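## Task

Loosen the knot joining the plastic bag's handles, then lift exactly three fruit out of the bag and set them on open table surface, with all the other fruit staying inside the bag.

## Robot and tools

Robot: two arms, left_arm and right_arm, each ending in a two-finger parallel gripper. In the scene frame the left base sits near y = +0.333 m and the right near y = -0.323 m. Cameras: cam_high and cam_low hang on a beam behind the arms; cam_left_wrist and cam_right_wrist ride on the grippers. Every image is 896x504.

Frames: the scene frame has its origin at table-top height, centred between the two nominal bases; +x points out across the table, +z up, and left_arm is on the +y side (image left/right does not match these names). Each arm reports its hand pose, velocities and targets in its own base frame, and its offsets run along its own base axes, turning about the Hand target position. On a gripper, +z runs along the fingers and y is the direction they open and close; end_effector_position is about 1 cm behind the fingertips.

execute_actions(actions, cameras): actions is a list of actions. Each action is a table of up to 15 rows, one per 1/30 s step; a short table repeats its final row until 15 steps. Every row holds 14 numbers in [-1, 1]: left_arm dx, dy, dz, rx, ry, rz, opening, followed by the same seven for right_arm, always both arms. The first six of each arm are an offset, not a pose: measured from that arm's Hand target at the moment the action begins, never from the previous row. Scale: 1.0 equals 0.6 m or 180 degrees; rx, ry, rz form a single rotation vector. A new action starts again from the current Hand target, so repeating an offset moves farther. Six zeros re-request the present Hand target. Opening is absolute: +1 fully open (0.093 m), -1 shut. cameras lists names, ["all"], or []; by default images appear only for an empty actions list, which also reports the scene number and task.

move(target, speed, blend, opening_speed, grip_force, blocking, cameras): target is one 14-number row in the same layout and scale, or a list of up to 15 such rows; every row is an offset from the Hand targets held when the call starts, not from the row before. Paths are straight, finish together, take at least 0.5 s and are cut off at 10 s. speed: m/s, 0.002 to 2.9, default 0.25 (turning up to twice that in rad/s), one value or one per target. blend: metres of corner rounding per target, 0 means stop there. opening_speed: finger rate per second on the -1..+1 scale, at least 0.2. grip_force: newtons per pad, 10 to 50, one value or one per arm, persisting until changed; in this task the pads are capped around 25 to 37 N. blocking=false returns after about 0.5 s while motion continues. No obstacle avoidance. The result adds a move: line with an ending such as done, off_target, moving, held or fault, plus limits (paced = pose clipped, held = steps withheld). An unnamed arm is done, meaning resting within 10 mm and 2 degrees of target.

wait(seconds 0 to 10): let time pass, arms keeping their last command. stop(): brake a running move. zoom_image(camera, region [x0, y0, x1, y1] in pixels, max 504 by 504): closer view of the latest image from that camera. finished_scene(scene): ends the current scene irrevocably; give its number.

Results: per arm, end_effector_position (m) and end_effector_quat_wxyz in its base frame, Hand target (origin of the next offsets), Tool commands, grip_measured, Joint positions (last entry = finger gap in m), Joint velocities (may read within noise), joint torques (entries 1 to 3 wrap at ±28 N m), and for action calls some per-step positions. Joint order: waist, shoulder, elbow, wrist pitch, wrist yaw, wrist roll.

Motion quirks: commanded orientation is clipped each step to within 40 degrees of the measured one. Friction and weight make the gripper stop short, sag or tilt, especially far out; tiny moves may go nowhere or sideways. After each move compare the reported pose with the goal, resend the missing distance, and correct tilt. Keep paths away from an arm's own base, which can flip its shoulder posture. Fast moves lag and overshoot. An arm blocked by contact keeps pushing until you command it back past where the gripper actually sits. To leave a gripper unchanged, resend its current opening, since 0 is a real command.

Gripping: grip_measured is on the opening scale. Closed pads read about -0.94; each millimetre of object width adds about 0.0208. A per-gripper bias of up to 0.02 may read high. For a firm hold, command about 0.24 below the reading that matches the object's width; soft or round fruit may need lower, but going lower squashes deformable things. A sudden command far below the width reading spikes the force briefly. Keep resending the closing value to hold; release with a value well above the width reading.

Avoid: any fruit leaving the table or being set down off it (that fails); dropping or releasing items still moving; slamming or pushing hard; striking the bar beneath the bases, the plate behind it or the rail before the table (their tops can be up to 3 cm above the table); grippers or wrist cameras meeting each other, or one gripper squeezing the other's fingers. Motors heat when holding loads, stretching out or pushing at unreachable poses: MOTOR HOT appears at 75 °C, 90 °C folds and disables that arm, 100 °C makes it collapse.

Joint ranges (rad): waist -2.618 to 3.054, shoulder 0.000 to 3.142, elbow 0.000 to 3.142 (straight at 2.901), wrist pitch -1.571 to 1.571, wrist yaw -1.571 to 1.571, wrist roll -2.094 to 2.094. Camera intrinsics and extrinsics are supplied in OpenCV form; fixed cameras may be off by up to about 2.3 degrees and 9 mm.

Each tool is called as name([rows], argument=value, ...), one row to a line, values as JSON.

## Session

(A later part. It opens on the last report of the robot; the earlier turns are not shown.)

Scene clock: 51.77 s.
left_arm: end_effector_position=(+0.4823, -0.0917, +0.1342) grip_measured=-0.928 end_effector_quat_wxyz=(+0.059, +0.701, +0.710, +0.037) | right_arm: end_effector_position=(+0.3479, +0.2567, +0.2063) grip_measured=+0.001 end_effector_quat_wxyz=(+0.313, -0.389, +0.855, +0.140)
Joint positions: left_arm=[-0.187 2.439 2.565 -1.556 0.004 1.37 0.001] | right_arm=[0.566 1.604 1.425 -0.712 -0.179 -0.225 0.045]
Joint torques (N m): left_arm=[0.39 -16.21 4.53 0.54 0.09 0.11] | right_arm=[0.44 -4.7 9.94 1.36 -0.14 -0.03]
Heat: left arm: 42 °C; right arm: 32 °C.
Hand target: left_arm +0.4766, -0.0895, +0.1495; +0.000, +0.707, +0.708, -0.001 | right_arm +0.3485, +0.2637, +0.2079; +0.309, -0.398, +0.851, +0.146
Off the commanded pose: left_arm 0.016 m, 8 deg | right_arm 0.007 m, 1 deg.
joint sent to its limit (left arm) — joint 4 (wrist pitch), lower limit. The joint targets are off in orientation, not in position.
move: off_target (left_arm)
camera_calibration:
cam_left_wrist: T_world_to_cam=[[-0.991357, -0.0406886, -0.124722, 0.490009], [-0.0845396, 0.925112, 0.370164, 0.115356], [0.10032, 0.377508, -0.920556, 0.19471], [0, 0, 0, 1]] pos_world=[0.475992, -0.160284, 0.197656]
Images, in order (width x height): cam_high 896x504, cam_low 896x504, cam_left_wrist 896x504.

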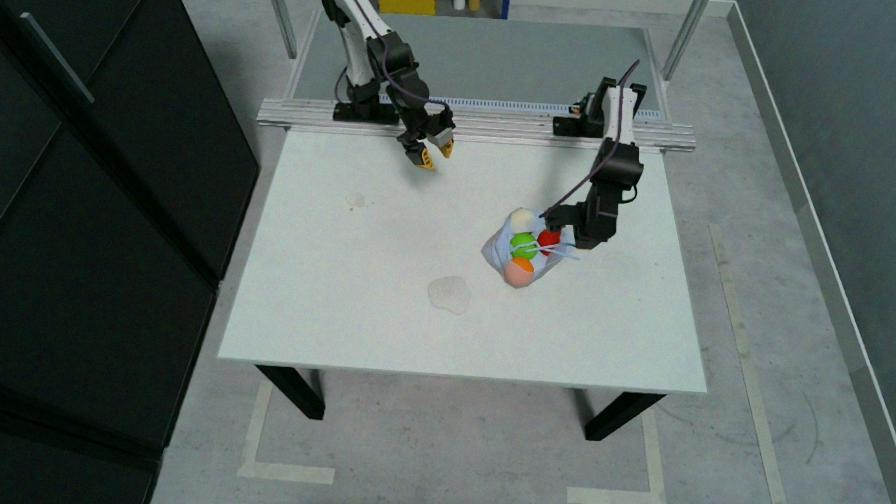

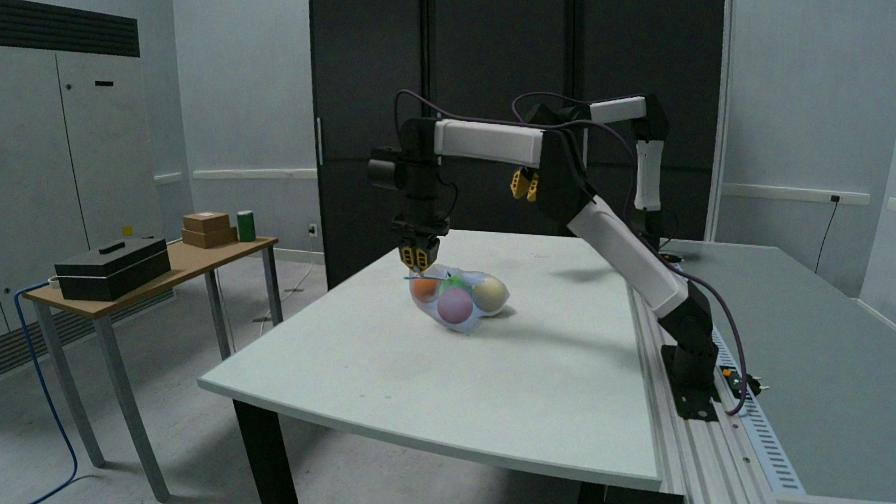

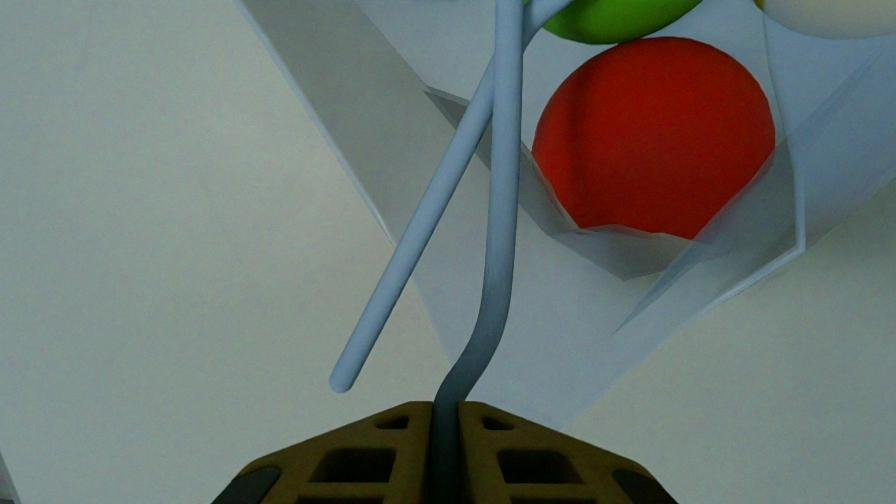

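move(target=[0,0.06,0.08,0,0,0,-1, 0,0,0,0,0,0,0], cameras=["cam_left_wrist","cam_low","cam_high"], speed=0.06)

zoom_image(camera="cam_low", region=[400, 210, 520, 340])

zoom_image(camera="cam_high", region=[450, 170, 610, 310])

Scene clock: 54.23 s.
left_arm: end_effector_position=(+0.4832, -0.0557, +0.1818) grip_measured=-0.928 end_effector_quat_wxyz=(+0.096, +0.697, +0.707, +0.073) | right_arm: end_effector_position=(+0.3479, +0.2567, +0.2063) grip_measured=+0.001 end_effector_quat_wxyz=(+0.313, -0.389, +0.855, +0.140)
Joint positions: left_arm=[-0.113 2.338 2.565 -1.556 0.004 1.444 0.001] | right_arm=[0.566 1.604 1.425 -0.712 -0.179 -0.225 0.045]
Joint torques (N m): left_arm=[0.5 -15.43 4.89 0.76 0.11 0.13] | right_arm=[0.4 -4.71 9.91 1.36 -0.14 -0.03]
Heat: left arm: 43 °C; right arm: 33 °C.
Hand target: left_arm +0.4766, -0.0535, +0.1975; +0.000, +0.707, +0.708, -0.001 | right_arm +0.3485, +0.2637, +0.2079; +0.309, -0.398, +0.851, +0.146
Off the commanded pose: left_arm 0.017 m, 14 deg | right_arm 0.007 m, 1 deg.
joint sent to its limit (left arm) — joint 4 (wrist pitch), lower limit. The joint targets are off in orientation, not in position.
move: off_target (left_arm)
camera_calibration:
cam_left_wrist: T_world_to_cam=[[-0.973328, -0.0421033, -0.225521, 0.507783], [-0.123014, 0.925535, 0.358124, 0.0852907], [0.19365, 0.376315, -0.906028, 0.177044], [0, 0, 0, 1]] pos_world=[0.470447, -0.124184, 0.244378]
Images, in order (width x height): cam_high 896x504, cam_low 896x504, cam_left_wrist 896x504.

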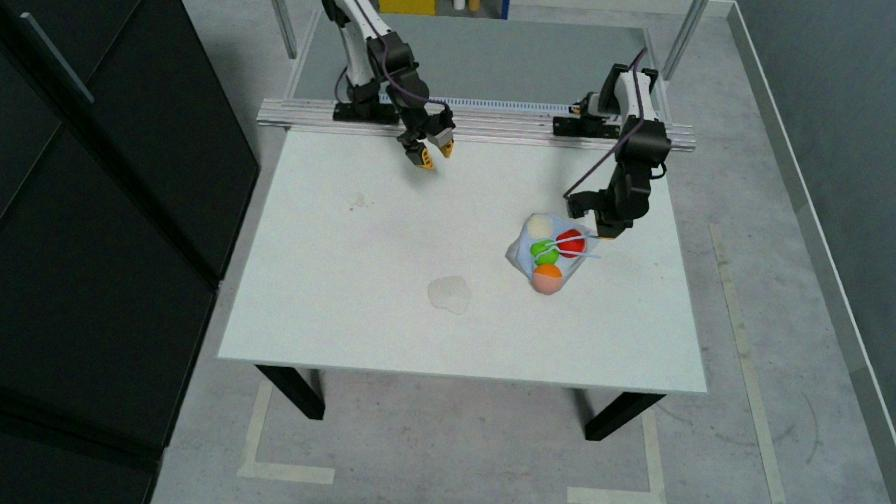

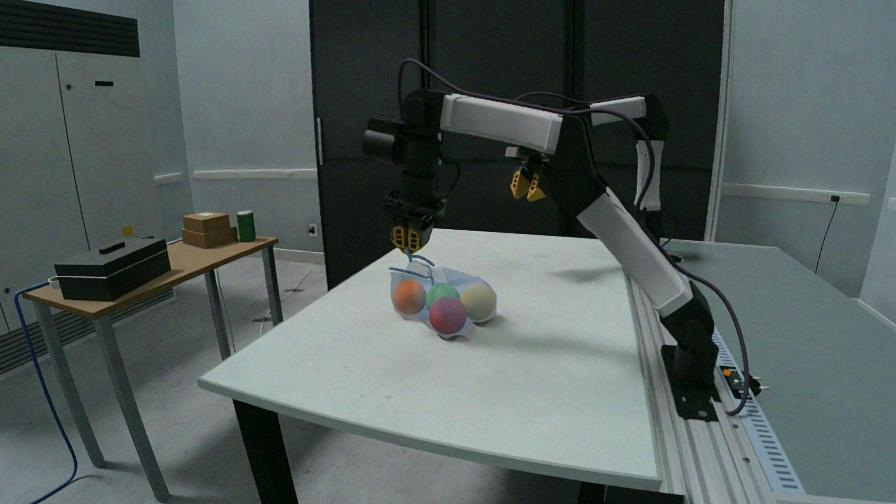

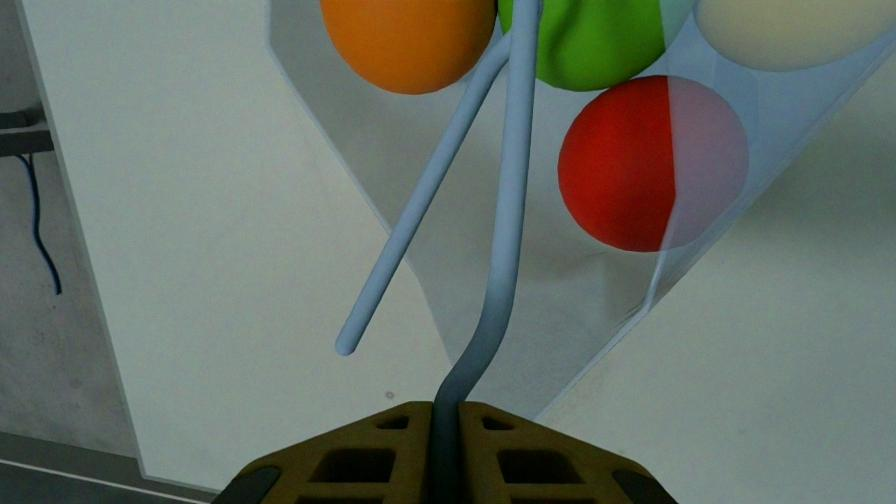

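Scaled by 3.877 from the camera's 896x504 image, which has a finer 1280x720 frame.

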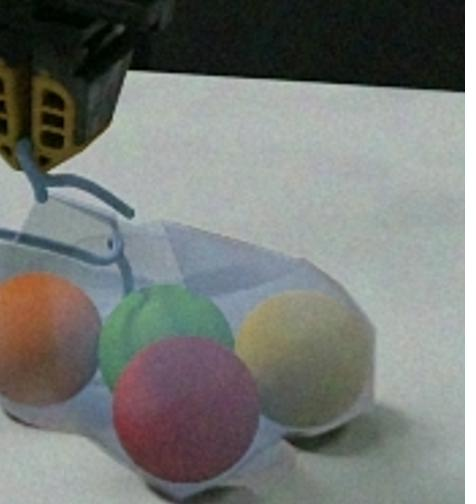

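Scaled by 3.150 from the camera's 896x504 image, which has a finer 1280x720 frame.

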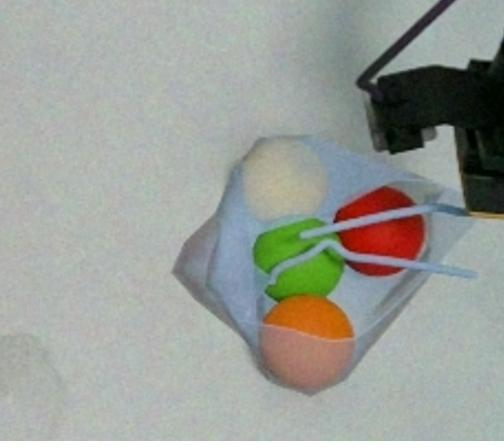

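move([
  [0,0.05,-0.12,0,0,0,-1, 0,0,0,0,0,0,0],
  [0,0.05,-0.12,0,0,0,-0.3, 0,0,0,0,0,0,0],
  [0,0.06,0.0,0,0,0,-0.3, 0,0,0,0,0,0,0],
  [-0.04,-0.22,0.1,0,0,0,0.3, 0,0,0,0,0,0,0],
], cameras=["cam_left_wrist","cam_low","cam_high"], speed=0.12)

zoom_image(camera="cam_low", region=[370, 210, 520, 360])

zoom_image(camera="cam_high", region=[480, 170, 640, 310])

Scene clock: 61.67 s.
left_arm: end_effector_position=(+0.4567, -0.1813, +0.2465) grip_measured=+0.298 end_effector_quat_wxyz=(+0.191, +0.693, +0.689, +0.090) | right_arm: end_effector_position=(+0.3479, +0.2567, +0.2063) grip_measured=+0.001 end_effector_quat_wxyz=(+0.313, -0.389, +0.855, +0.140)
Joint positions: left_arm=[-0.383 2.274 2.684 -1.556 -0.014 1.197 0.06] | right_arm=[0.566 1.604 1.425 -0.712 -0.179 -0.225 0.045]
Joint torques (N m): left_arm=[-0.38 -12.56 7.2 1.13 0.17 -0.13] | right_arm=[0.42 -4.75 9.89 1.33 -0.13 -0.04]
Heat: left arm: 44 °C; right arm: 34 °C.
Hand target: left_arm +0.4526, -0.1855, +0.2575; +0.000, +0.707, +0.708, -0.001 | right_arm +0.3485, +0.2637, +0.2079; +0.309, -0.398, +0.851, +0.146
Off the commanded pose: left_arm 0.012 m, 24 deg | right_arm 0.007 m, 1 deg.
joint sent to its limit (left arm) — joint 4 (wrist pitch), lower limit. The joint targets are off in orientation, not in position.
move: off_target (left_arm); target 2's new opening was sent with left_arm's hand 0.013 m and 7 deg from that target; target 4's new opening was sent with left_arm's hand 0.012 m and 24 deg from that target
camera_calibration:
cam_left_wrist: T_world_to_cam=[[-0.92603, -0.0469191, -0.374522, 0.505564], [-0.143965, 0.961139, 0.235554, 0.221333], [0.348915, 0.272048, -0.896799, 0.19605], [0, 0, 0, 1]] pos_world=[0.431627, -0.242346, 0.313026]
Images, in order (width x height): cam_high 896x504, cam_low 896x504, cam_left_wrist 896x504.

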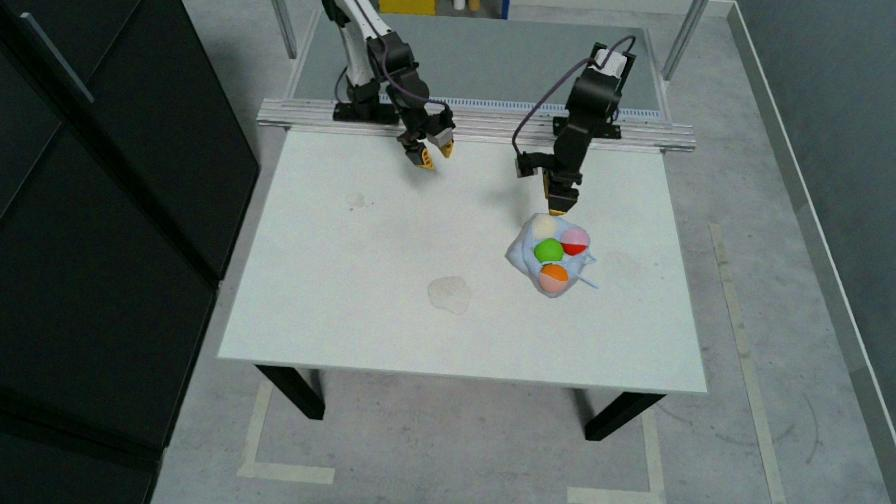

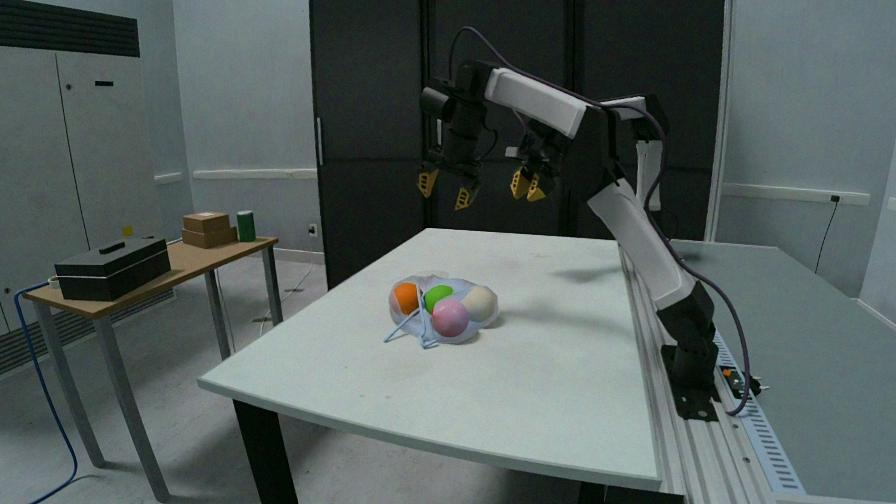

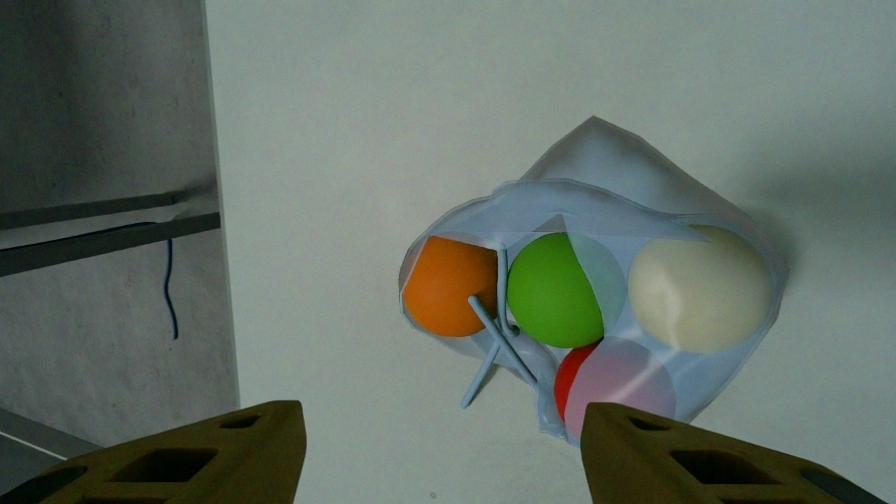

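Scaled by 3.360 from the camera's 896x504 image, which has a finer 1280x720 frame.

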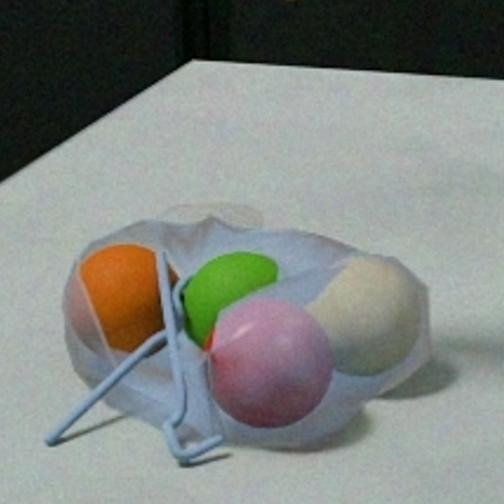

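Scaled by 3.150 from the camera's 896x504 image, which has a finer 1280x720 frame.

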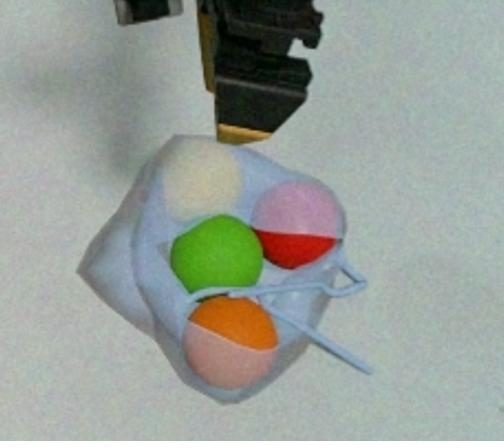

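move(target=[0.021,0.064,-0.16,0,0,0.344,1, 0,0,0,0,0,0,0], cameras=["cam_left_wrist","cam_low"])

Scene clock: 67.10 s.
left_arm: end_effector_position=(+0.4680, -0.1465, +0.1766) grip_measured=+1.000 end_effector_quat_wxyz=(+0.119, +0.247, +0.962, +0.002) | right_arm: end_effector_position=(+0.3479, +0.2567, +0.2063) grip_measured=+0.001 end_effector_quat_wxyz=(+0.313, -0.389, +0.855, +0.140)
Joint positions: left_arm=[-0.309 2.361 2.585 -1.556 -0.018 0.196 0.093] | right_arm=[0.566 1.604 1.425 -0.712 -0.179 -0.225 0.045]
Joint torques (N m): left_arm=[0.36 -10.76 4.62 0.82 0.19 -0.11] | right_arm=[0.39 -4.71 9.91 1.35 -0.12 -0.04]
Heat: left arm: 44 °C; right arm: 35 °C.
Hand target: left_arm +0.4651, -0.1471, +0.1615; +0.001, +0.242, +0.970, +0.000 | right_arm +0.3485, +0.2637, +0.2079; +0.309, -0.398, +0.851, +0.146
Off the commanded pose: left_arm 0.015 m, 14 deg | right_arm 0.007 m, 1 deg.
joint sent to its limit (left arm) — joint 4 (wrist pitch), lower limit. The joint targets are off in orientation, not in position.
move: off_target (left_arm)
camera_calibration:
cam_left_wrist: T_world_to_cam=[[-0.455785, -0.888841, -0.0471378, 0.0903021], [-0.878525, 0.440722, 0.184277, 0.482566], [-0.143018, 0.125402, -0.981743, 0.343695], [0, 0, 0, 1]] pos_world=[0.514259, -0.175514, 0.252751]
Images, in order (width x height): cam_low 896x504, cam_left_wrist 896x504.

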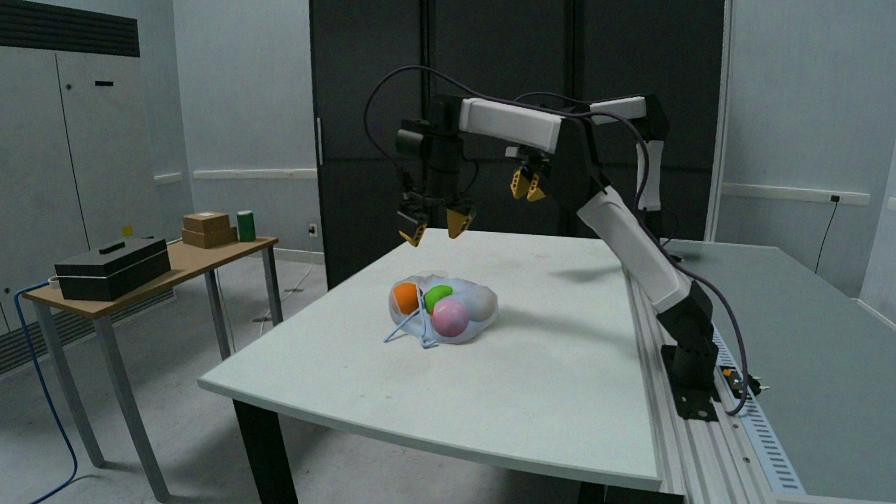

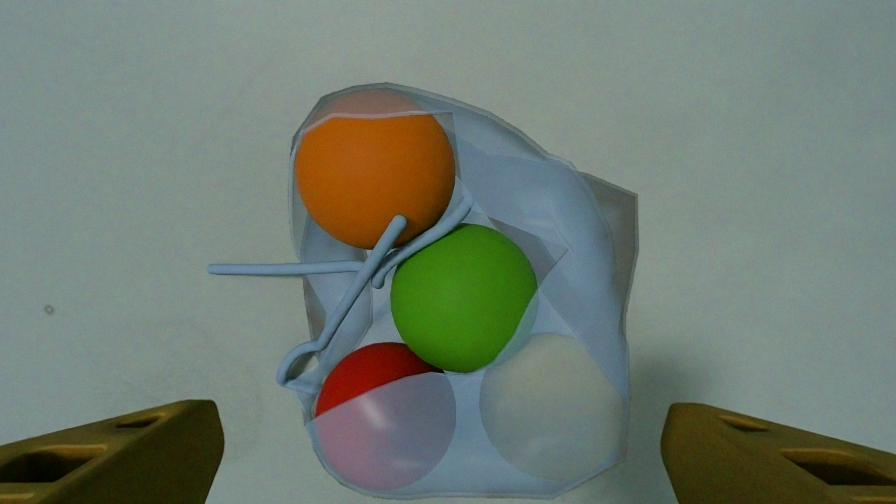

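move([
  [-0.01,0.0,-0.12,0,0,0.08,1, 0,0,0,0,0,0,0],
  [-0.01,0.0,-0.222,0,0,0.08,1, 0,0,0,0,0,0,0],
], cameras=["cam_left_wrist","cam_low","cam_high"], speed=0.08, blend=0.01)

zoom_image(camera="cam_low", region=[370, 210, 520, 360])

Scene clock: 73.20 s.
left_arm: end_effector_position=(+0.4591, -0.1442, +0.0291) grip_measured=+1.000 end_effector_quat_wxyz=(-0.002, +0.124, +0.992, +0.008) | right_arm: end_effector_position=(+0.3479, +0.2567, +0.2063) grip_measured=+0.001 end_effector_quat_wxyz=(+0.313, -0.389, +0.855, +0.140)
Joint positions: left_arm=[-0.309 2.496 2.252 -1.335 -0.014 -0.061 0.093] | right_arm=[0.566 1.604 1.425 -0.712 -0.179 -0.225 0.045]
Joint torques (N m): left_arm=[0.18 -14.06 4.67 0.6 0.18 -0.11] | right_arm=[0.36 -4.68 9.91 1.33 -0.12 -0.04]
Heat: left arm: 44 °C; right arm: 35 °C.
Hand target: left_arm +0.4591, -0.1471, +0.0283; +0.001, +0.118, +0.993, +0.000 | right_arm +0.3485, +0.2637, +0.2079; +0.309, -0.398, +0.851, +0.146
Off the commanded pose: left_arm 0.003 m, 1 deg | right_arm 0.007 m, 1 deg.
move: done
camera_calibration:
cam_left_wrist: T_world_to_cam=[[-0.221262, -0.975203, -0.00473176, -0.0400398], [-0.889275, 0.19977, 0.411438, 0.464494], [-0.40029, 0.0952436, -0.911425, 0.309008], [0, 0, 0, 1]] pos_world=[0.527897, -0.16127, 0.0903371]
Images, in order (width x height): cam_high 896x504, cam_low 896x504, cam_left_wrist 896x504.

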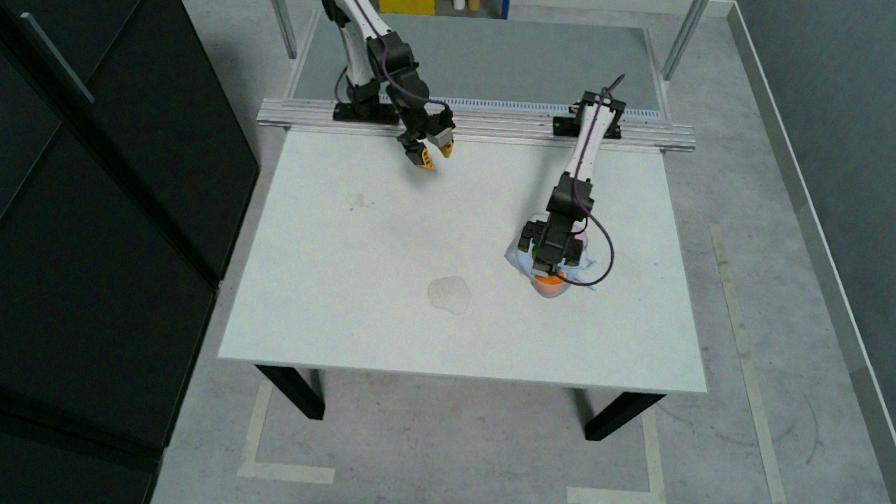

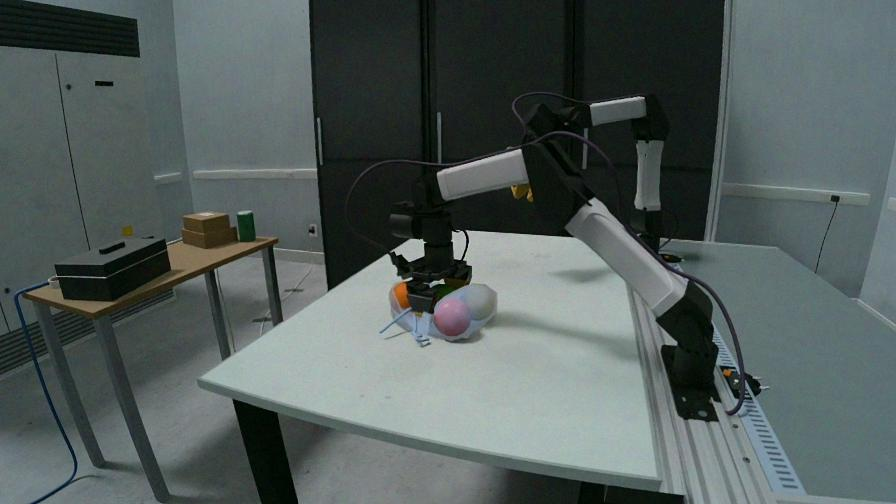

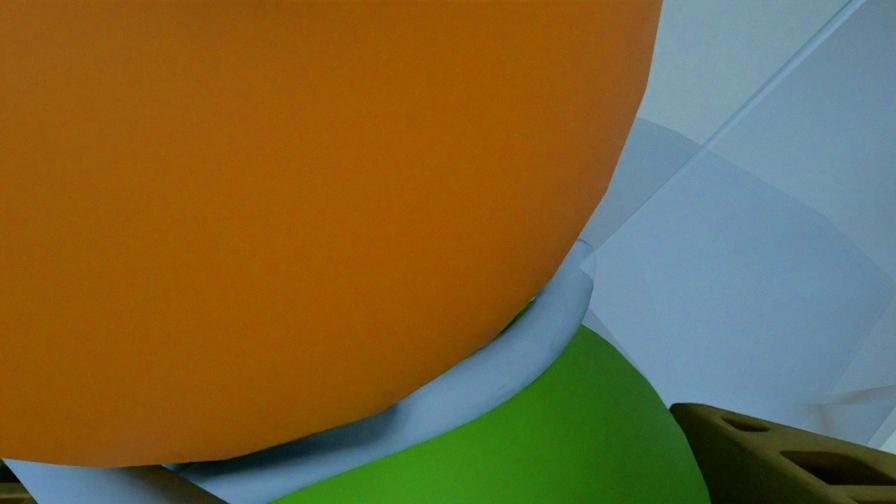

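Scaled by 3.360 from the camera's 896x504 image, which has a finer 1280x720 frame.

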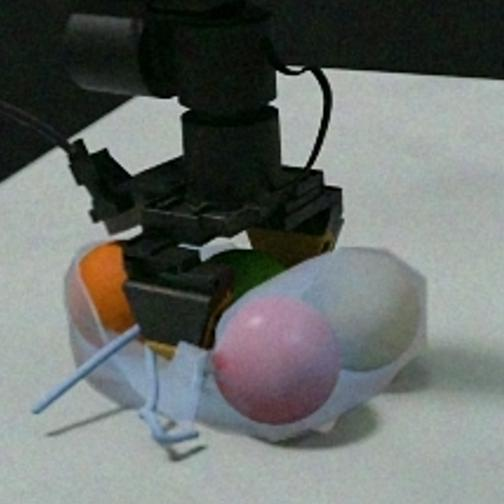

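move([
  [0,0,0.0,0,0,0,0.15, 0,0,0,0,0,0,0],
  [0,0,0.05,0,0,0,0.15, 0,0,0,0,0,0,0],
  [0,0,0.16,0,0,0,0.15, 0,0,0,0,0,0,0],
], cameras=["cam_left_wrist","cam_low","cam_high"], speed=0.08, opening_speed=0.6)

zoom_image(camera="cam_low", region=[370, 210, 520, 360])

Scene clock: 77.67 s.
left_arm: end_effector_position=(+0.4609, -0.1448, +0.1011) grip_measured=+0.369 end_effector_quat_wxyz=(+0.026, +0.124, +0.992, +0.003) | right_arm: end_effector_position=(+0.3479, +0.2567, +0.2063) grip_measured=+0.001 end_effector_quat_wxyz=(+0.313, -0.389, +0.855, +0.140)
Joint positions: left_arm=[-0.309 2.478 2.508 -1.551 -0.014 -0.061 0.063] | right_arm=[0.566 1.604 1.425 -0.712 -0.179 -0.225 0.045]
Joint torques (N m): left_arm=[0.16 -16.53 7.12 0.39 0.15 -0.1] | right_arm=[0.36 -4.78 9.91 1.33 -0.13 -0.02]
Heat: left arm: 45 °C; right arm: 36 °C.
Hand target: left_arm +0.4591, -0.1471, +0.1242; +0.001, +0.118, +0.993, +0.000 | right_arm +0.3485, +0.2637, +0.2079; +0.309, -0.398, +0.851, +0.146
Off the commanded pose: left_arm 0.023 m, 3 deg | right_arm 0.007 m, 1 deg.
joint sent to its limit (left arm) — joint 4 (wrist pitch), lower limit. The joint targets are off in orientation, not in position.
move: off_target (left_arm)
camera_calibration:
cam_left_wrist: T_world_to_cam=[[-0.220812, -0.975316, 0.00025781, -0.0406346], [-0.910317, 0.206191, 0.3589, 0.452578], [-0.350094, 0.0790147, -0.933376, 0.352222], [0, 0, 0, 1]] pos_world=[0.526328, -0.16078, 0.166336]
Images, in order (width x height): cam_high 896x504, cam_low 896x504, cam_left_wrist 896x504.

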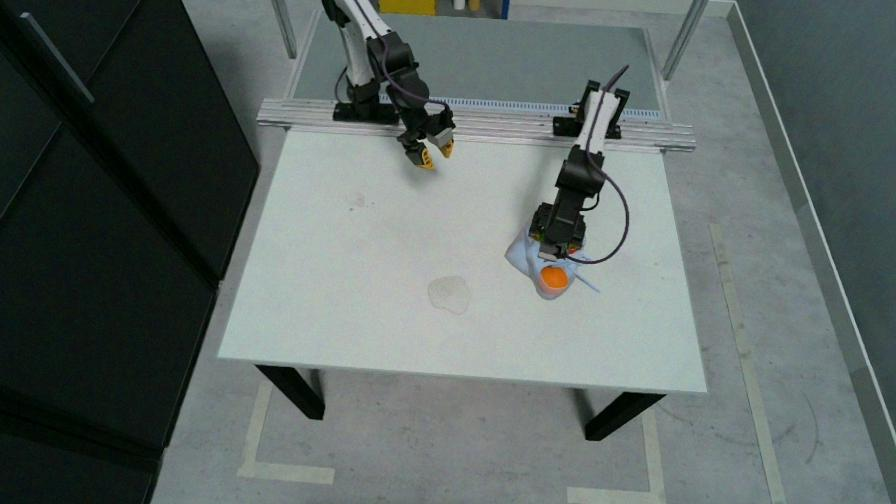

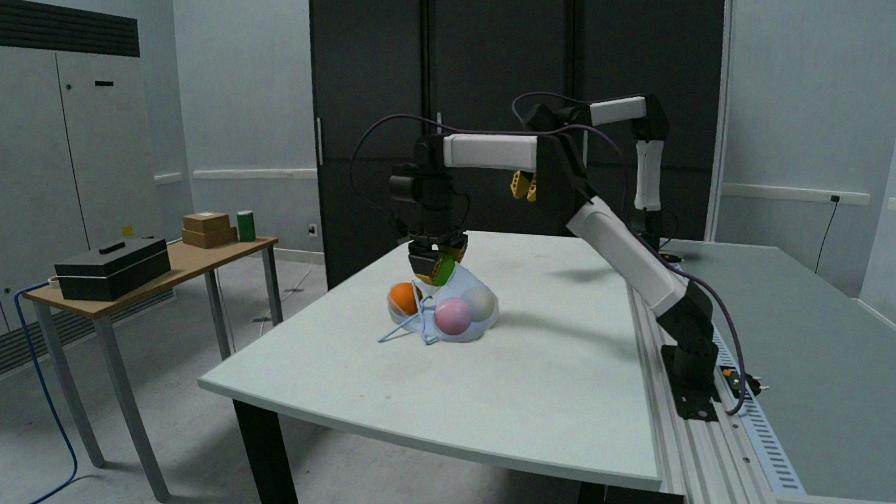

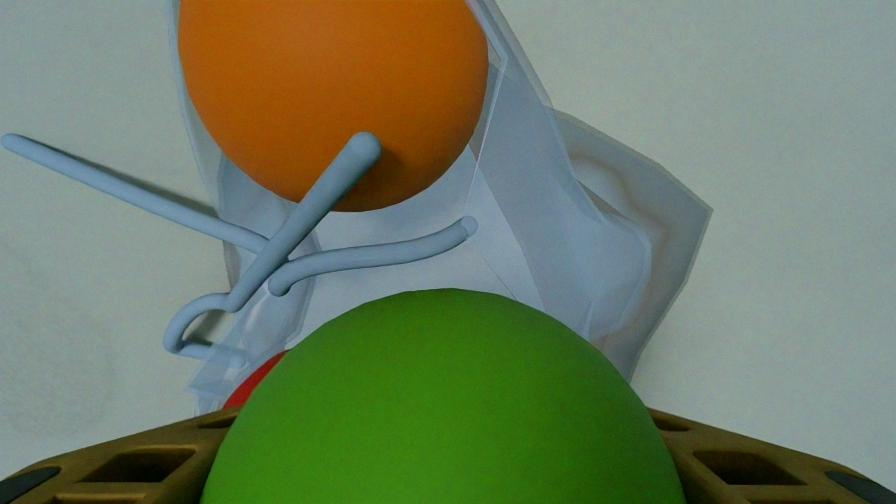

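Scaled by 3.360 from the camera's 896x504 image, which has a finer 1280x720 frame.

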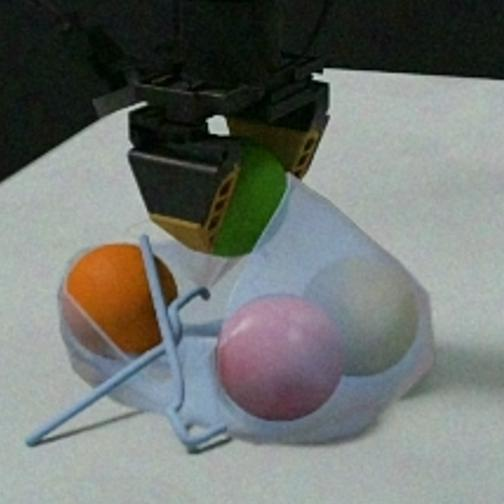

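move([
  [0.08,0,0.07,0,0,0,0.15, 0,0,0,0,0,0,0],
], cameras=["cam_left_wrist","cam_low","cam_high"], speed=0.08)

zoom_image(camera="cam_low", region=[370, 210, 520, 360])

Scene clock: 79.47 s.
left_arm: end_effector_position=(+0.5059, -0.1449, +0.1709) grip_measured=+0.369 end_effector_quat_wxyz=(+0.161, +0.111, +0.981, -0.020) | right_arm: end_effector_position=(+0.3479, +0.2567, +0.2063) grip_measured=+0.001 end_effector_quat_wxyz=(+0.313, -0.389, +0.855, +0.140)
Joint positions: left_arm=[-0.284 2.515 2.827 -1.556 -0.014 -0.057 0.063] | right_arm=[0.566 1.604 1.425 -0.712 -0.179 -0.225 0.045]
Joint torques (N m): left_arm=[0.32 -11.59 7.86 0.98 0.18 0.12] | right_arm=[0.44 -4.79 9.91 1.36 -0.11 -0.02]
Heat: left arm: 45 °C; right arm: 36 °C.
Hand target: left_arm +0.5071, -0.1470, +0.1662; +0.001, +0.118, +0.993, +0.000 | right_arm +0.3485, +0.2637, +0.2079; +0.309, -0.398, +0.851, +0.146
Off the commanded pose: left_arm 0.005 m, 19 deg | right_arm 0.007 m, 1 deg.
joint sent to its limit (left arm) — joint 4 (wrist pitch), lower limit. The joint targets are off in orientation, not in position.
move: off_target (left_arm)
camera_calibration:
cam_left_wrist: T_world_to_cam=[[-0.202927, -0.978936, 0.022467, -0.0441146], [-0.974686, 0.204138, 0.0911882, 0.546503], [-0.0938538, -0.00339378, -0.99558, 0.302133], [0, 0, 0, 1]] pos_world=[0.552073, -0.153722, 0.251954]
Images, in order (width x height): cam_high 896x504, cam_low 896x504, cam_left_wrist 896x504.

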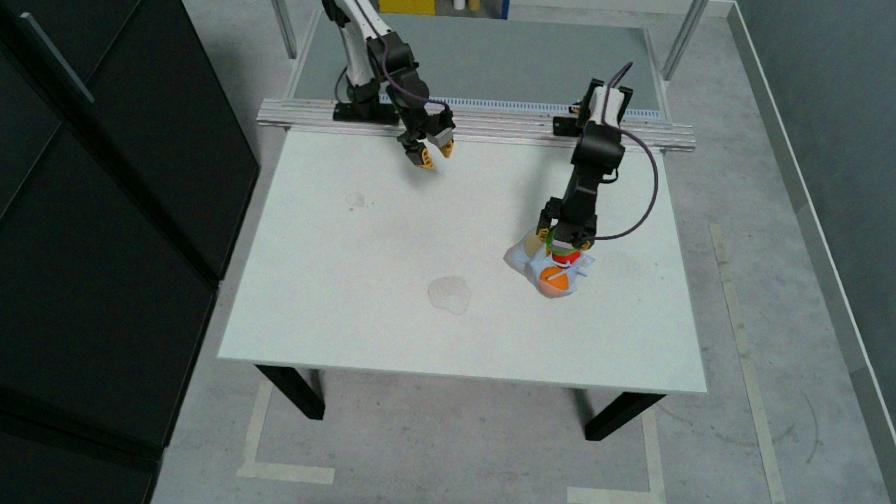

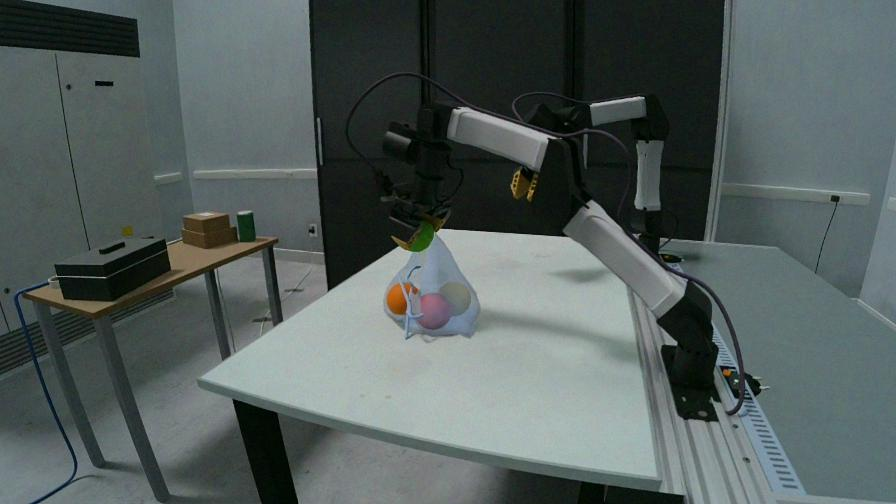

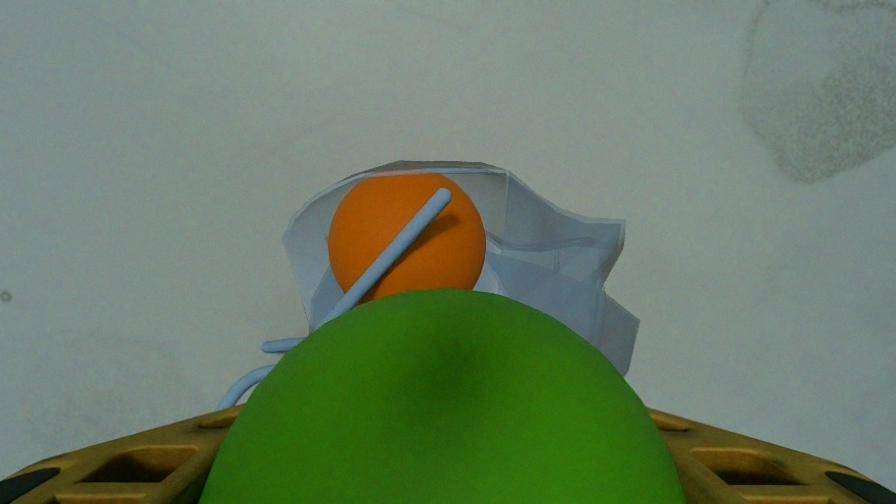

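Scaled by 3.360 from the camera's 896x504 image, which has a finer 1280x720 frame.

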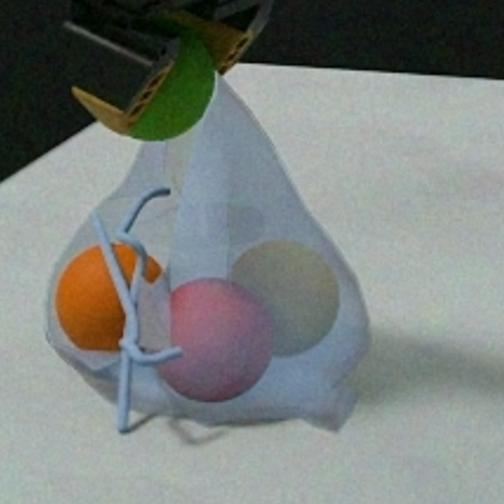

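move([
  [0.03,0.03,0.1,0,0,0,0.15, 0,0,0,0,0,0,0],
], cameras=["cam_left_wrist","cam_low","cam_high","cam_right_wrist"], speed=0.06)

zoom_image(camera="cam_low", region=[370, 190, 520, 340])

zoom_image(camera="cam_right_wrist", region=[200, 0, 450, 200])

Scene clock: 83.27 s.
left_arm: end_effector_position=(+0.5220, -0.1273, +0.1933) grip_measured=+0.369 end_effector_quat_wxyz=(+0.207, +0.110, +0.972, -0.021) | right_arm: end_effector_position=(+0.3479, +0.2567, +0.2063) grip_measured=+0.001 end_effector_quat_wxyz=(+0.313, -0.389, +0.855, +0.140)
Joint positions: left_arm=[-0.243 2.489 2.842 -1.506 -0.013 -0.015 0.063] | right_arm=[0.566 1.604 1.425 -0.712 -0.179 -0.225 0.045]
Joint torques (N m): left_arm=[0.36 -16.66 7.79 1.47 0.15 0.12] | right_arm=[0.35 -4.71 9.92 1.35 -0.14 -0.03]
Heat: left arm: 46 °C; right arm: 36 °C.
Hand target: left_arm +0.5251, -0.1291, +0.2262; +0.001, +0.118, +0.993, +0.000 | right_arm +0.3485, +0.2637, +0.2079; +0.309, -0.398, +0.851, +0.146
Off the commanded pose: left_arm 0.033 m, 24 deg | right_arm 0.007 m, 1 deg.
elbow stopped short (left arm): the move would have taken joint 3 (elbow) straighter than the controller allows.
move: off_target (left_arm)
camera_calibration:
cam_left_wrist: T_world_to_cam=[[-0.203686, -0.978929, 0.0144694, -0.0221368], [-0.979034, 0.203698, -0.000620876, 0.576468], [-0.00233959, -0.0142925, -0.999895, 0.277623], [0, 0, 0, 1]] pos_world=[0.560523, -0.135128, 0.278272]
cam_right_wrist: T_world_to_cam=[[0.749512, -0.660844, 0.0389426, -0.103503], [-0.633337, -0.732949, -0.248333, 0.499246], [0.192652, 0.161465, -0.967892, 0.180733], [0, 0, 0, 1]] pos_world=[0.358949, 0.268341, 0.30294]

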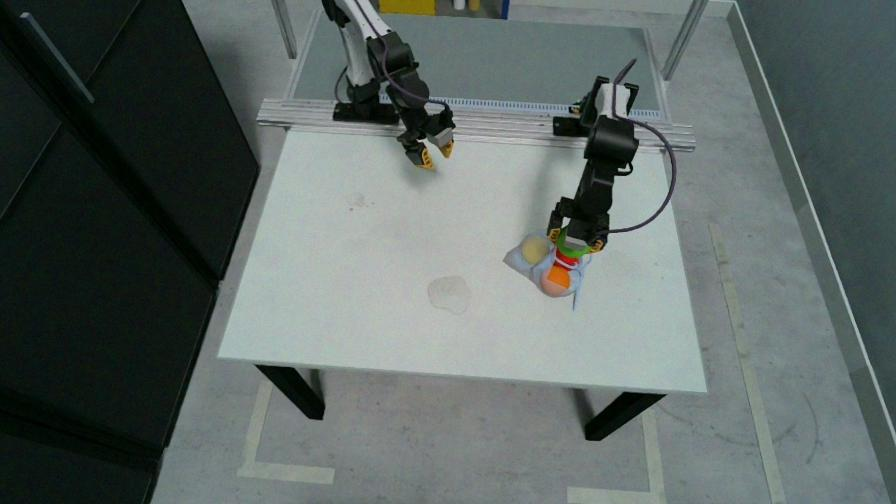

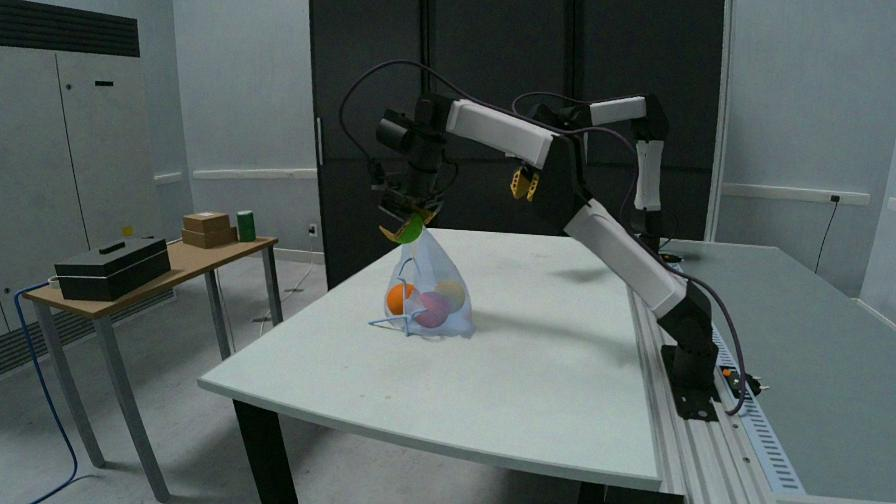

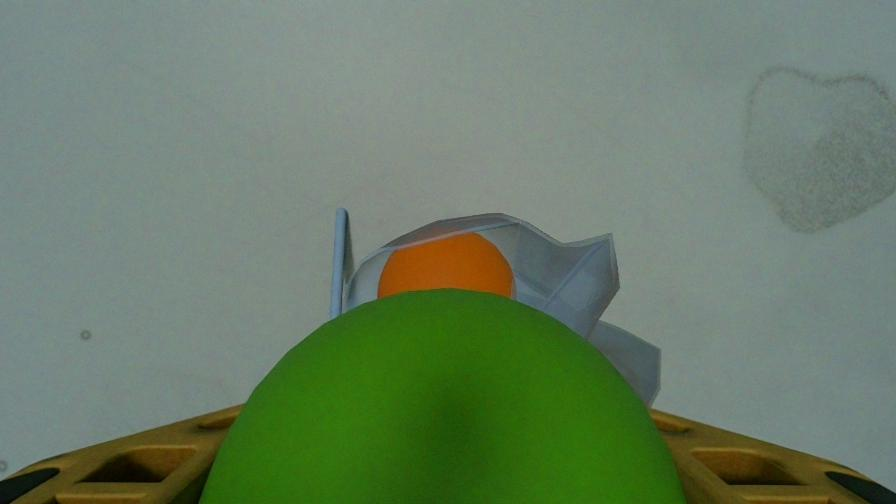

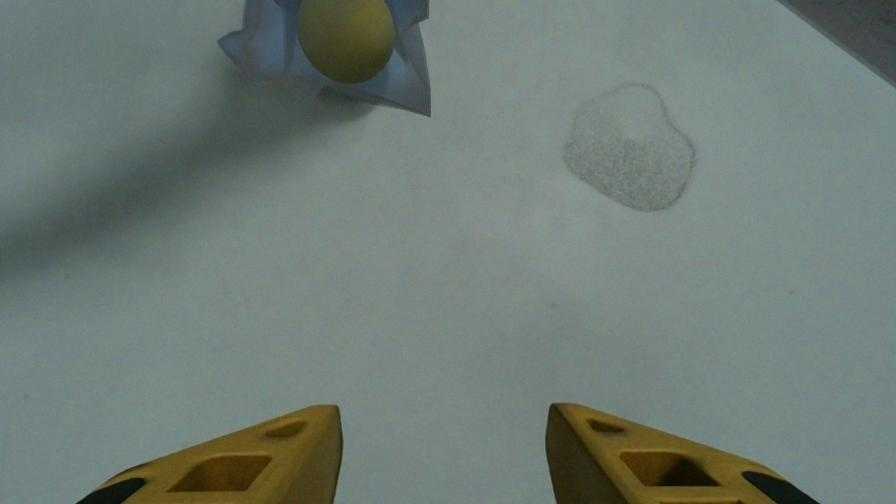

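Scaled by 3.360 from the camera's 896x504 image, which has a finer 1280x720 frame.

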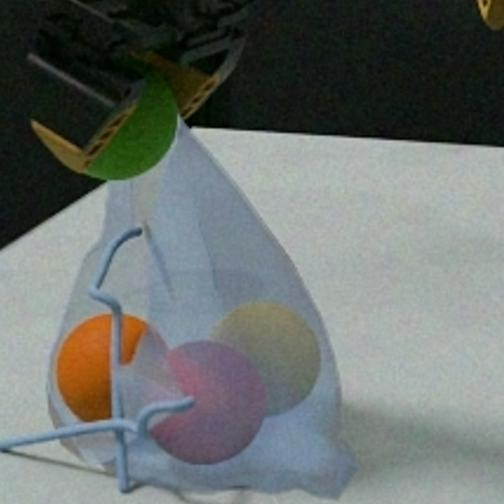

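Scaled by 2.016 from the camera's 896x504 image, which has a finer 1280x720 frame.

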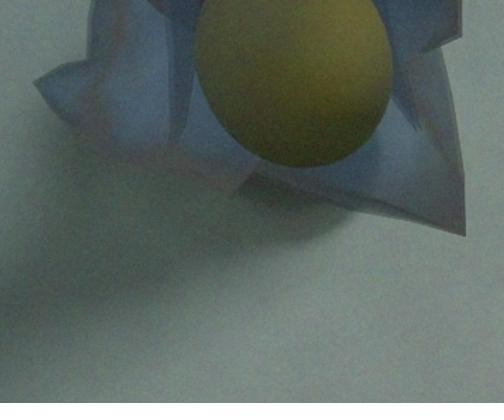

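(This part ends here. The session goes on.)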